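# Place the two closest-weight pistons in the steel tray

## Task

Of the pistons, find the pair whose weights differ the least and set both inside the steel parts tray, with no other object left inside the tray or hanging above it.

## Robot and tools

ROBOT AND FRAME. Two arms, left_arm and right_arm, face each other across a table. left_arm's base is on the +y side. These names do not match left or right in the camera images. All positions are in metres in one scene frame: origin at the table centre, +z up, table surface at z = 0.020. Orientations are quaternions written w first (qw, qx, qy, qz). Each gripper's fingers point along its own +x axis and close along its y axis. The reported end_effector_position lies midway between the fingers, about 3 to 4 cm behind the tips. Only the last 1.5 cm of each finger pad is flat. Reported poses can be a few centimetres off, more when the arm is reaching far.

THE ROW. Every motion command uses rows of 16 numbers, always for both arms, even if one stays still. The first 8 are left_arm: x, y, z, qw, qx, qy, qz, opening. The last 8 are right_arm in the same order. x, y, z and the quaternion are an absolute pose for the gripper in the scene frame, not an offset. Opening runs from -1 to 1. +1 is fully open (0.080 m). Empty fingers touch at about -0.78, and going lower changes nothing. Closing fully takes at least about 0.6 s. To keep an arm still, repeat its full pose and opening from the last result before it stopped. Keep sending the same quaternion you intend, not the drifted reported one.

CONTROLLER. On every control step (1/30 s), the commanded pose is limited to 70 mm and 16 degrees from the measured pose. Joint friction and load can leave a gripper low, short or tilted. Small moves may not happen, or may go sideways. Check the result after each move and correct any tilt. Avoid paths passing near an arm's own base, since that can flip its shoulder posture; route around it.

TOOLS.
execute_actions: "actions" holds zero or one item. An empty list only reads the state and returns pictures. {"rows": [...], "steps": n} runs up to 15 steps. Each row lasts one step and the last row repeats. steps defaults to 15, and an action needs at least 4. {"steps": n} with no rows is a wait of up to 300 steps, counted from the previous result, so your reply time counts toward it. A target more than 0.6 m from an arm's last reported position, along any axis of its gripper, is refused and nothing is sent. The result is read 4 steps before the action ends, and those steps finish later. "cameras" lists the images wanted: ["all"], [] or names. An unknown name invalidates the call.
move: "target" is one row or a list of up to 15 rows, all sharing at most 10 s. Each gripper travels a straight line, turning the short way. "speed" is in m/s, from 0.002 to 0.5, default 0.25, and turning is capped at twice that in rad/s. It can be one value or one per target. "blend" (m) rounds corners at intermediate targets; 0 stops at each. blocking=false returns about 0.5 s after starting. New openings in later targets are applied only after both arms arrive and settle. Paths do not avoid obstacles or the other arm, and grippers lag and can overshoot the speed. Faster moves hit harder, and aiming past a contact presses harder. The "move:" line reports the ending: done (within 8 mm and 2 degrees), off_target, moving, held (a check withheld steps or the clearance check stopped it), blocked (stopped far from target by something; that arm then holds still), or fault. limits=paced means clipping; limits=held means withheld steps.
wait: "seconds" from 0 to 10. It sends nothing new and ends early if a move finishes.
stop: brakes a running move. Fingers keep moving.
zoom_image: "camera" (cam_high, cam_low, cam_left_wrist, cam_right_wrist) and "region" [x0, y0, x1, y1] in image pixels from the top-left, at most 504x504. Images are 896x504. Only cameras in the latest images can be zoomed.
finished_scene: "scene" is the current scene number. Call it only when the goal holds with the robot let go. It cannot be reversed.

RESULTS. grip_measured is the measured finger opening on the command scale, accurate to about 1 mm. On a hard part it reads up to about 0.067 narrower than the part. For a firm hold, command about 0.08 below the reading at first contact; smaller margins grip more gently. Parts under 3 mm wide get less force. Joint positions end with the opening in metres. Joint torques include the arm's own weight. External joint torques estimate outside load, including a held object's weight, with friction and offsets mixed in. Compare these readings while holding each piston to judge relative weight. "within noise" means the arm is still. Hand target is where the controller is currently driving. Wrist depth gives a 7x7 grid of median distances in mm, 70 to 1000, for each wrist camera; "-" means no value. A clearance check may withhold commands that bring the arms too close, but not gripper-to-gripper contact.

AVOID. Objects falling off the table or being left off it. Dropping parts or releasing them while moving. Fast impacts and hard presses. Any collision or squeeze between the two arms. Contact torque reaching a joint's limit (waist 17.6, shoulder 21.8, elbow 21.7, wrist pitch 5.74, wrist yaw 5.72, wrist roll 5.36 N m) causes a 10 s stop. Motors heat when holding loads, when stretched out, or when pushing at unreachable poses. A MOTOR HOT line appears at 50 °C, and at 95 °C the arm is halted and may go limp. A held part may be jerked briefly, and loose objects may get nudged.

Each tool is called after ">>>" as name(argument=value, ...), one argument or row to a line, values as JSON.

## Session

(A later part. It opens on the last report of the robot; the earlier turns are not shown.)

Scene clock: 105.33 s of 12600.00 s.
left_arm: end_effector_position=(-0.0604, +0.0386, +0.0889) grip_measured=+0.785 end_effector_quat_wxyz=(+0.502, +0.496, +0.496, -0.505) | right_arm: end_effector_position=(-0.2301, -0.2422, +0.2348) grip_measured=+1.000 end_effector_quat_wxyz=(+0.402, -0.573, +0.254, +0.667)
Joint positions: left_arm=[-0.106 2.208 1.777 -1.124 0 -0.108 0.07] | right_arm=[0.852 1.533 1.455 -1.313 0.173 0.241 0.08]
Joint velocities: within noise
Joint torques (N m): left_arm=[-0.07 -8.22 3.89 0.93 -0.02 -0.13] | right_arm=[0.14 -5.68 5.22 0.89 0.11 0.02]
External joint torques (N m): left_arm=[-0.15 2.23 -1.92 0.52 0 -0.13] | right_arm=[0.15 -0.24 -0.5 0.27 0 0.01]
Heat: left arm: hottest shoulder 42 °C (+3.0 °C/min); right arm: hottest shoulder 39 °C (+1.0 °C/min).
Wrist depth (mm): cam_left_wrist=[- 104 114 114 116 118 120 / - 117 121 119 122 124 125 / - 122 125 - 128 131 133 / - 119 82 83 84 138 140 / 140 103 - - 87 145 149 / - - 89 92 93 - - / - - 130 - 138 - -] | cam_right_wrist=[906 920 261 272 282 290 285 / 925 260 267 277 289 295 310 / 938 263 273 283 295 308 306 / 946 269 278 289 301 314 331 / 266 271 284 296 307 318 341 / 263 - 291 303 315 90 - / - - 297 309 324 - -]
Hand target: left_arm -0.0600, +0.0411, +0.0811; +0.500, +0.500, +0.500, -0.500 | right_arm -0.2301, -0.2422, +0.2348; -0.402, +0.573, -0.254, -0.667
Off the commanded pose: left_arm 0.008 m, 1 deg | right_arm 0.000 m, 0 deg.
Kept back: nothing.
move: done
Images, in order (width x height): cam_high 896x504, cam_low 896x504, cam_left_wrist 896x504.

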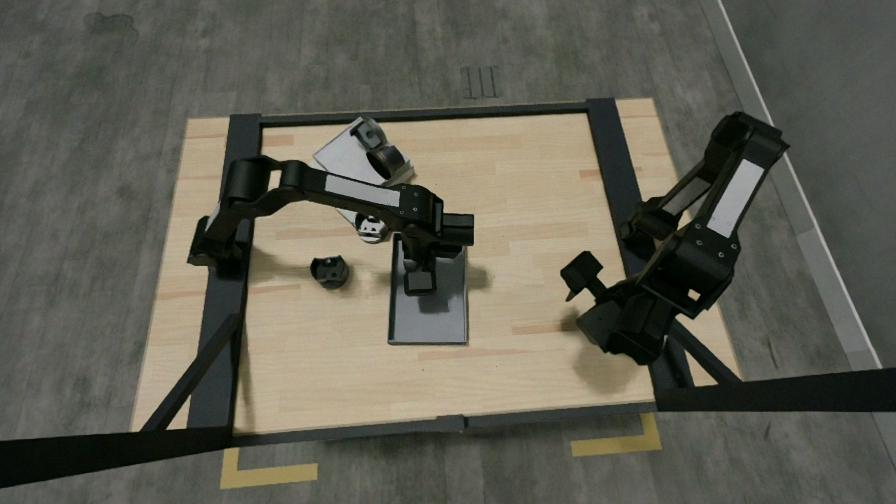

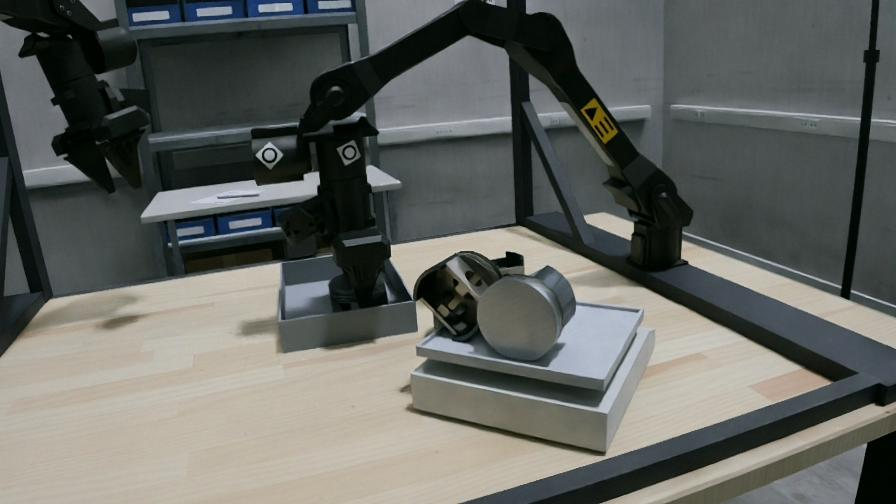

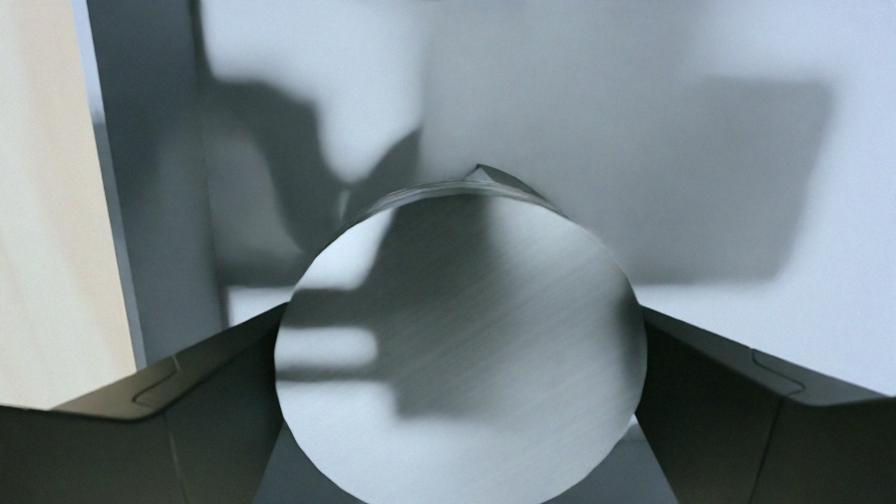

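>>> move(
  target=[
    [-0.06, 0.041, 0.081, 0.5, 0.5, 0.5, -0.5, 1, -0.2301, -0.2422, 0.2348, 0.402, -0.573, 0.254, 0.667, 1],
    [-0.06, 0.041, 0.16, 0.5, 0.5, 0.5, -0.5, 1, -0.2301, -0.2422, 0.2348, 0.402, -0.573, 0.254, 0.667, 1],
    [-0.0605, 0.236, 0.16, 0.5, 0.5, 0.5, -0.5, 0.7, -0.2301, -0.2422, 0.2348, 0.402, -0.573, 0.254, 0.667, 1],
  ],
  speed=[0.03,0.15,0.3],
  cameras=["cam_left_wrist","cam_low","cam_high"],
)

Scene clock: 108.53 s of 12600.00 s.
left_arm: end_effector_position=(-0.0603, +0.2330, +0.1611) grip_measured=+0.704 end_effector_quat_wxyz=(+0.501, +0.499, +0.499, -0.501) | right_arm: end_effector_position=(-0.2301, -0.2422, +0.2348) grip_measured=+1.000 end_effector_quat_wxyz=(+0.402, -0.573, +0.254, +0.667)
Joint positions: left_arm=[-0.198 1.434 1.096 -1.228 0 -0.203 0.067] | right_arm=[0.852 1.533 1.455 -1.313 0.173 0.241 0.08]
Joint velocities: within noise
Joint torques (N m): left_arm=[-0.42 -4.77 4.34 0.36 -0.03 -0.13] | right_arm=[-0.14 -5.84 5.08 0.89 0.11 0.04]
External joint torques (N m): left_arm=[-0.44 -0.06 -1.43 0 -0.01 -0.13] | right_arm=[-0.13 -0.33 -0.65 0.28 0 0.03]
Heat: left arm: hottest shoulder 42 °C (+3.0 °C/min); right arm: hottest shoulder 39 °C (+0.0 °C/min).
Wrist depth (mm): cam_left_wrist=[161 165 183 186 188 191 193 / 163 192 194 195 198 200 203 / 190 201 203 182 208 211 215 / 210 212 216 196 223 224 228 / 224 223 229 234 230 236 242 / - - 244 248 250 - 254 / - - 264 267 269 - -] | cam_right_wrist=[903 928 261 272 281 291 284 / 923 262 266 276 289 294 312 / 934 262 273 282 296 308 305 / 937 267 278 289 301 315 331 / 266 270 285 295 305 319 339 / 263 - 291 303 315 90 - / - - 294 310 323 - -]
Hand target: left_arm -0.0605, +0.2360, +0.1600; +0.500, +0.500, +0.500, -0.500 | right_arm -0.2301, -0.2422, +0.2348; -0.402, +0.573, -0.254, -0.667
Off the commanded pose: left_arm 0.003 m, 0 deg | right_arm 0.000 m, 0 deg.
Kept back: nothing.
move: done
Images, in order (width x height): cam_high 896x504, cam_low 896x504, cam_left_wrist 896x504.

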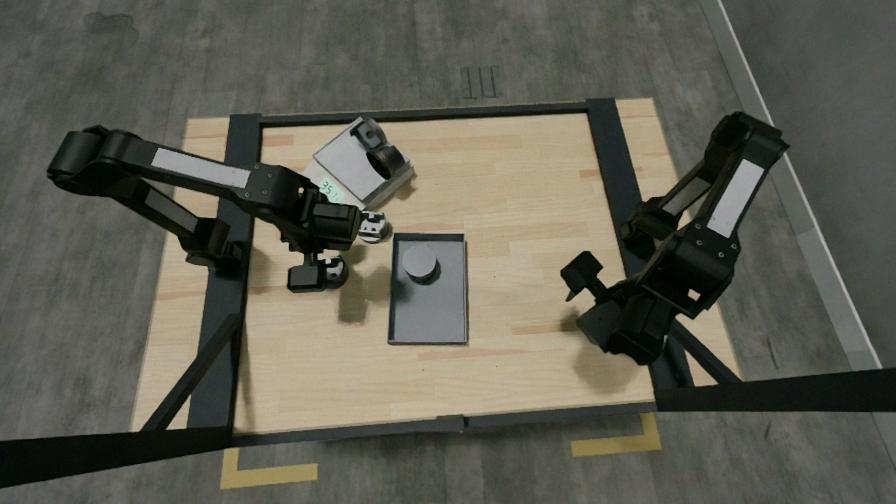

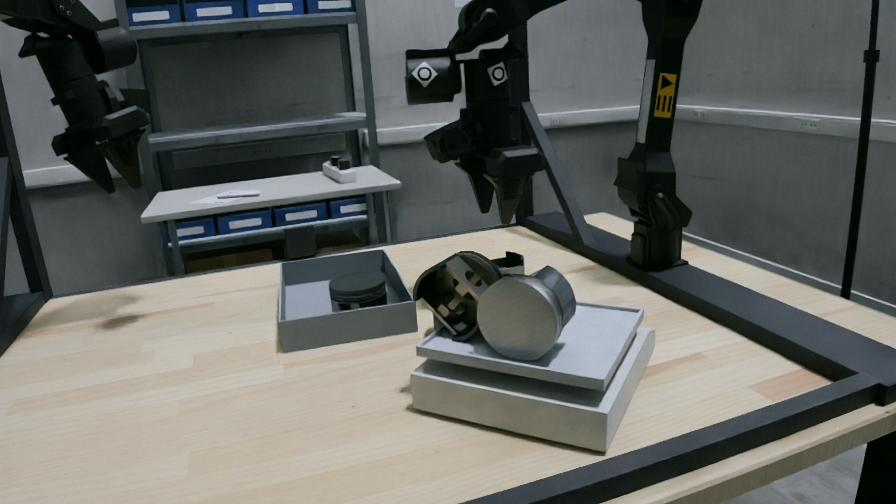

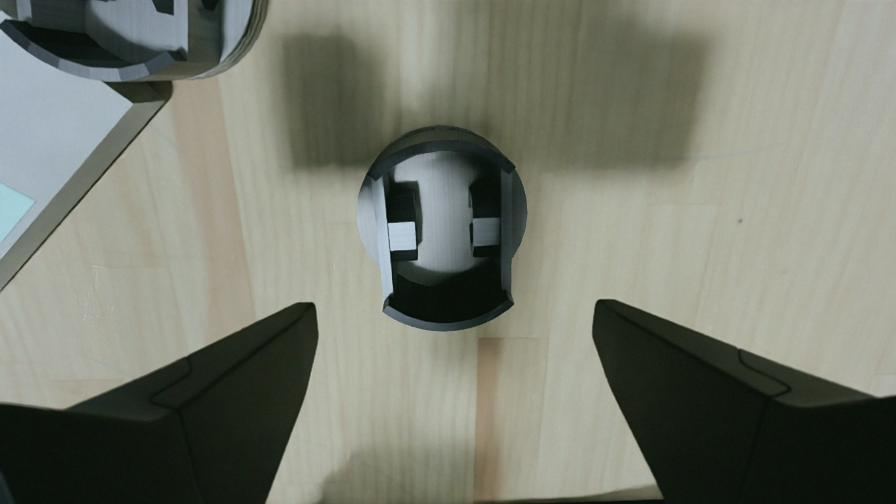

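>>> move(
  target=[
    [-0.06, 0.236, 0.080, 0.5, 0.5, 0.5, -0.5, 0.7, -0.2301, -0.2422, 0.2348, 0.402, -0.573, 0.254, 0.667, 1],
    [-0.06, 0.236, 0.080, 0.5, 0.5, 0.5, -0.5, 0.2, -0.2301, -0.2422, 0.2348, 0.402, -0.573, 0.254, 0.667, 1],
    [-0.06, 0.236, 0.165, 0.5, 0.5, 0.5, -0.5, 0.2, -0.2301, -0.2422, 0.2348, 0.402, -0.573, 0.254, 0.667, 1],
    [-0.155, 0.04, 0.165, 0.5, 0.5, 0.5, -0.5, 0.2, -0.2301, -0.2422, 0.2348, 0.402, -0.573, 0.254, 0.667, 1],
  ],
  speed=[0.12,0.1,0.15,0.25],
  blend=[0,0,0.01,0],
  cameras=["cam_left_wrist","cam_low","cam_high"],
)

Scene clock: 112.40 s of 12600.00 s.
left_arm: end_effector_position=(-0.1534, +0.0418, +0.1657) grip_measured=+0.292 end_effector_quat_wxyz=(+0.499, +0.501, +0.500, -0.500) | right_arm: end_effector_position=(-0.2301, -0.2422, +0.2348) grip_measured=+1.000 end_effector_quat_wxyz=(+0.402, -0.573, +0.254, +0.667)
Joint positions: left_arm=[-0.317 2.308 2.251 -1.515 0 -0.32 0.048] | right_arm=[0.852 1.533 1.455 -1.313 0.173 0.241 0.08]
Joint velocities: within noise
Joint torques (N m): left_arm=[-0.23 -8.85 6.97 0.24 -0.01 -0.13] | right_arm=[0.04 -5.84 5.29 0.92 0.15 -0.02]
External joint torques (N m): left_arm=[-0.3 2.05 1.26 -0.13 0.02 -0.13] | right_arm=[-0.01 -0.4 -0.42 0.3 0.05 -0.03]
Heat: left arm: hottest shoulder 42 °C (+3.0 °C/min); right arm: hottest shoulder 39 °C (+0.0 °C/min).
Wrist depth (mm): cam_left_wrist=[176 178 180 180 182 183 188 / 185 183 189 190 193 196 200 / 149 150 188 112 201 208 212 / 159 159 158 120 203 221 224 / 199 168 101 125 101 238 241 / - - 103 131 107 - 253 / - - 108 109 108 - -] | cam_right_wrist=[906 926 261 272 281 291 284 / 937 261 266 277 289 296 313 / 939 262 274 283 297 309 307 / 937 268 278 290 302 314 329 / 265 271 285 296 307 318 340 / 263 - 291 302 315 90 - / - - 298 310 323 - -]
Hand target: left_arm -0.1550, +0.0401, +0.1650; +0.500, +0.500, +0.500, -0.500 | right_arm -0.2301, -0.2422, +0.2348; -0.402, +0.573, -0.254, -0.667
Off the commanded pose: left_arm 0.003 m, 0 deg | right_arm 0.000 m, 0 deg.
Kept back: nothing.
move: done
Images, in order (width x height): cam_high 896x504, cam_low 896x504, cam_left_wrist 896x504.

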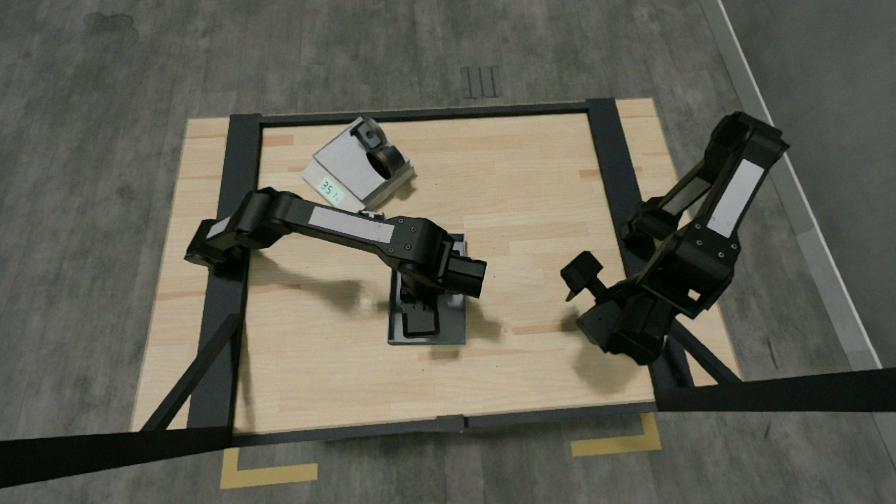

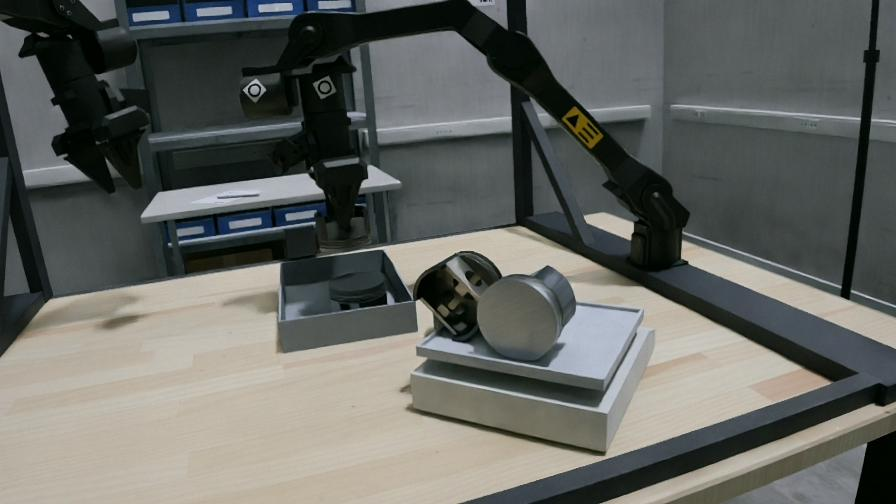

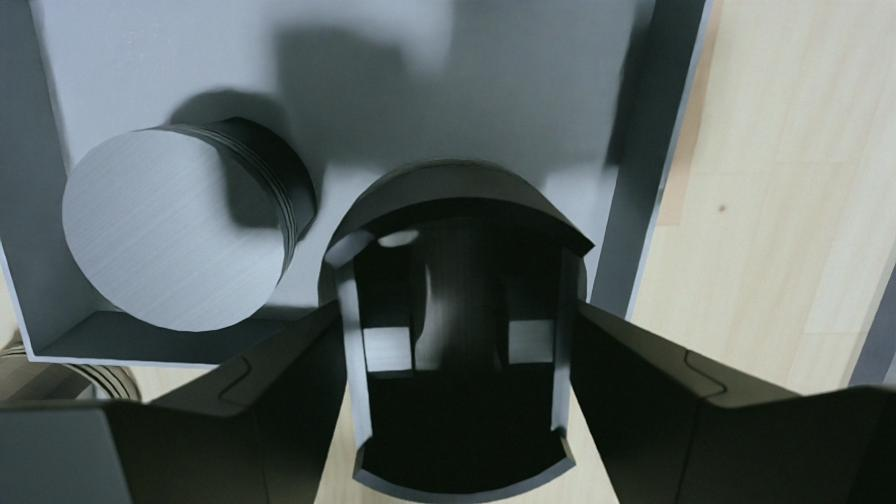

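>>> move(
  target=[
    [-0.157, 0.032, 0.098, 0.5, 0.5, 0.5, -0.5, 0.2, -0.2301, -0.2422, 0.2348, 0.402, -0.573, 0.254, 0.667, 1],
    [-0.157, 0.033, 0.0825, 0.5, 0.5, 0.5, -0.5, 0.2, -0.2301, -0.2422, 0.2348, 0.402, -0.573, 0.254, 0.667, 1],
    [-0.157, 0.033, 0.0825, 0.5, 0.5, 0.5, -0.5, 0.6, -0.2301, -0.2422, 0.2348, 0.402, -0.573, 0.254, 0.667, 1],
    [-0.157, 0.033, 0.17, 0.5, 0.5, 0.5, -0.5, 0.6, -0.2301, -0.2422, 0.2348, 0.402, -0.573, 0.254, 0.667, 1],
    [-0.06, 0.2, 0.25, 0.5, 0.5, 0.5, -0.5, 0.6, -0.2301, -0.2422, 0.2348, 0.402, -0.573, 0.254, 0.667, 1],
  ],
  speed=[0.15,0.03,0.1,0.15,0.3],
  blend=[0.003,0,0,0.03,0],
  cameras=["cam_left_wrist","cam_low","cam_high"],
)

>>> zoom_image(
  camera="cam_high",
  region=[290, 100, 490, 360],
)

Scene clock: 116.27 s of 12600.00 s.
left_arm: end_effector_position=(-0.0615, +0.1978, +0.2509) grip_measured=+0.597 end_effector_quat_wxyz=(+0.504, +0.495, +0.496, -0.505) | right_arm: end_effector_position=(-0.2301, -0.2422, +0.2348) grip_measured=+1.000 end_effector_quat_wxyz=(+0.402, -0.573, +0.254, +0.667)
Joint positions: left_arm=[-0.177 1.58 1.59 -1.563 0 -0.182 0.062] | right_arm=[0.852 1.533 1.455 -1.313 0.173 0.241 0.08]
Joint velocities: within noise
Joint torques (N m): left_arm=[0.31 -5.56 4.24 0.33 -0.01 0.14] | right_arm=[-0.04 -5.86 5.25 0.88 0.15 0.03]
External joint torques (N m): left_arm=[0.33 0.15 -1.38 -0.04 0 0.14] | right_arm=[-0.01 -0.4 -0.48 0.26 0.03 0.02]
Heat: left arm: hottest shoulder 43 °C (+4.0 °C/min); right arm: hottest shoulder 39 °C (+0.0 °C/min).
Wrist depth (mm): cam_left_wrist=[229 250 263 268 272 275 278 / 216 245 274 282 285 292 293 / 245 261 293 298 302 306 309 / 267 307 310 316 318 324 328 / 293 320 327 332 330 341 348 / - - 349 356 357 - 369 / - - 352 363 361 - -] | cam_right_wrist=[912 930 262 272 282 290 284 / 930 262 267 277 288 296 313 / 937 264 272 282 296 308 307 / 945 267 278 289 302 316 330 / 266 271 285 296 306 318 339 / 262 - 292 302 314 90 - / - - 296 310 324 - -]
Hand target: left_arm -0.0600, +0.2000, +0.2496; +0.502, +0.497, +0.498, -0.503 | right_arm -0.2301, -0.2422, +0.2348; -0.402, +0.573, -0.254, -0.667
Off the commanded pose: left_arm 0.003 m, 1 deg | right_arm 0.000 m, 0 deg.
joint sent to its limit (left arm) — joint 4 (wrist pitch), lower limit.
Kept back: nothing.
move: done; target 3's new opening was sent with left_arm's hand 0.009 m and 1 deg from that target
Images, in order (width x height): cam_high 896x504, cam_low 896x504, cam_left_wrist 896x504.

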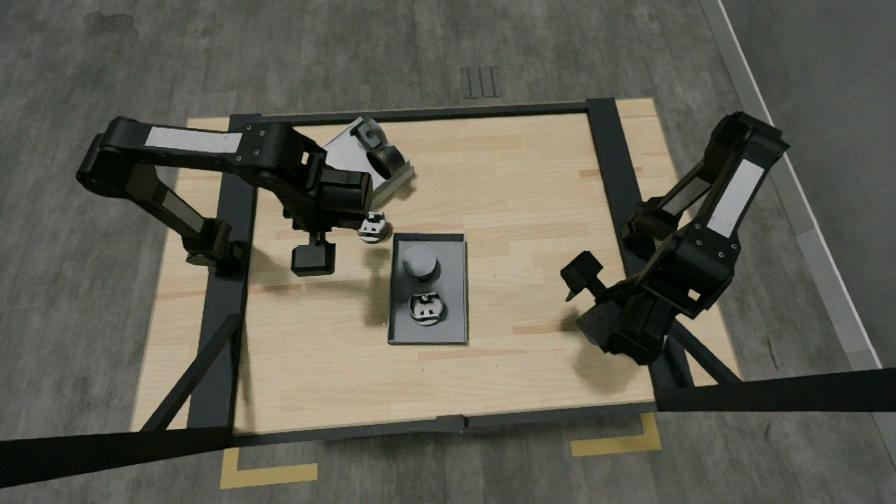

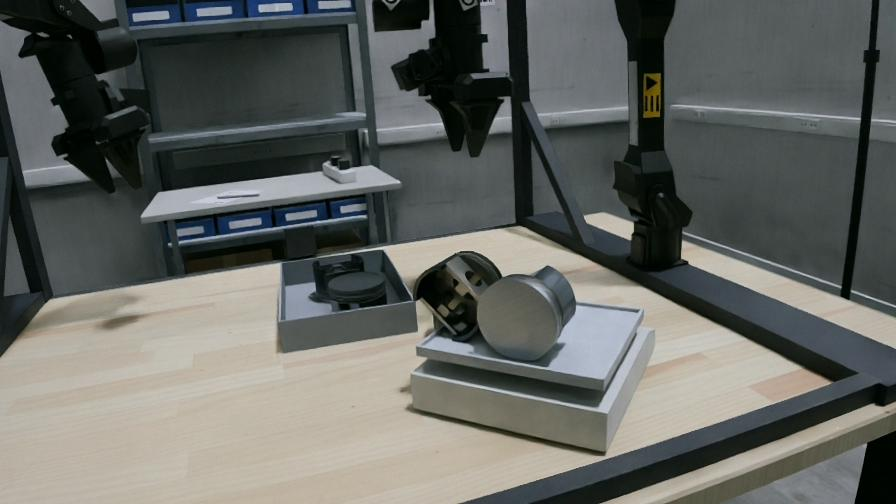

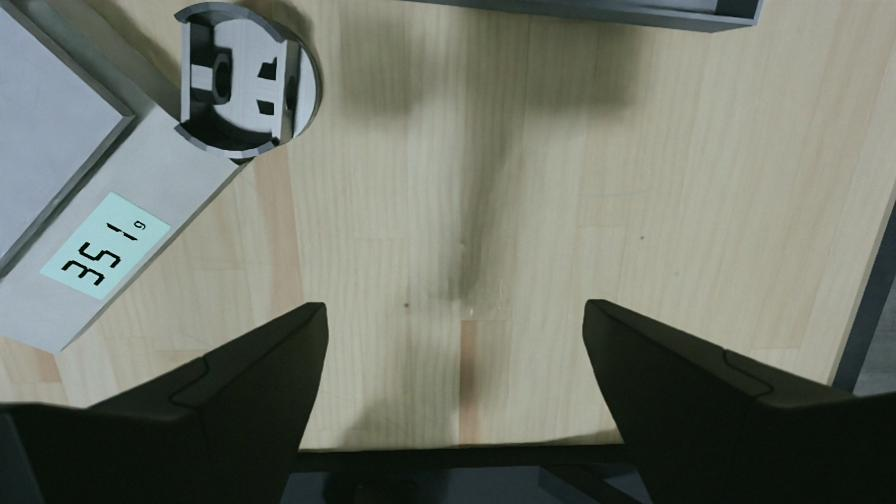

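Scaled by 1.938.

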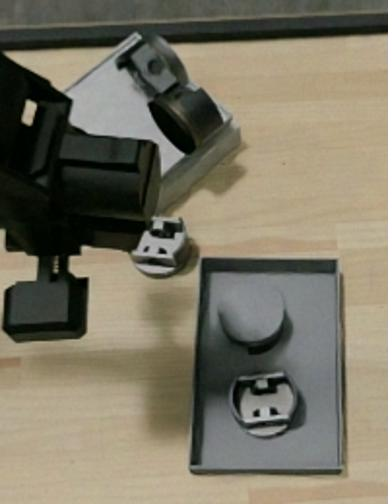

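>>> finished_scene(
  scene=1,
)

The scene is finished: the task was done.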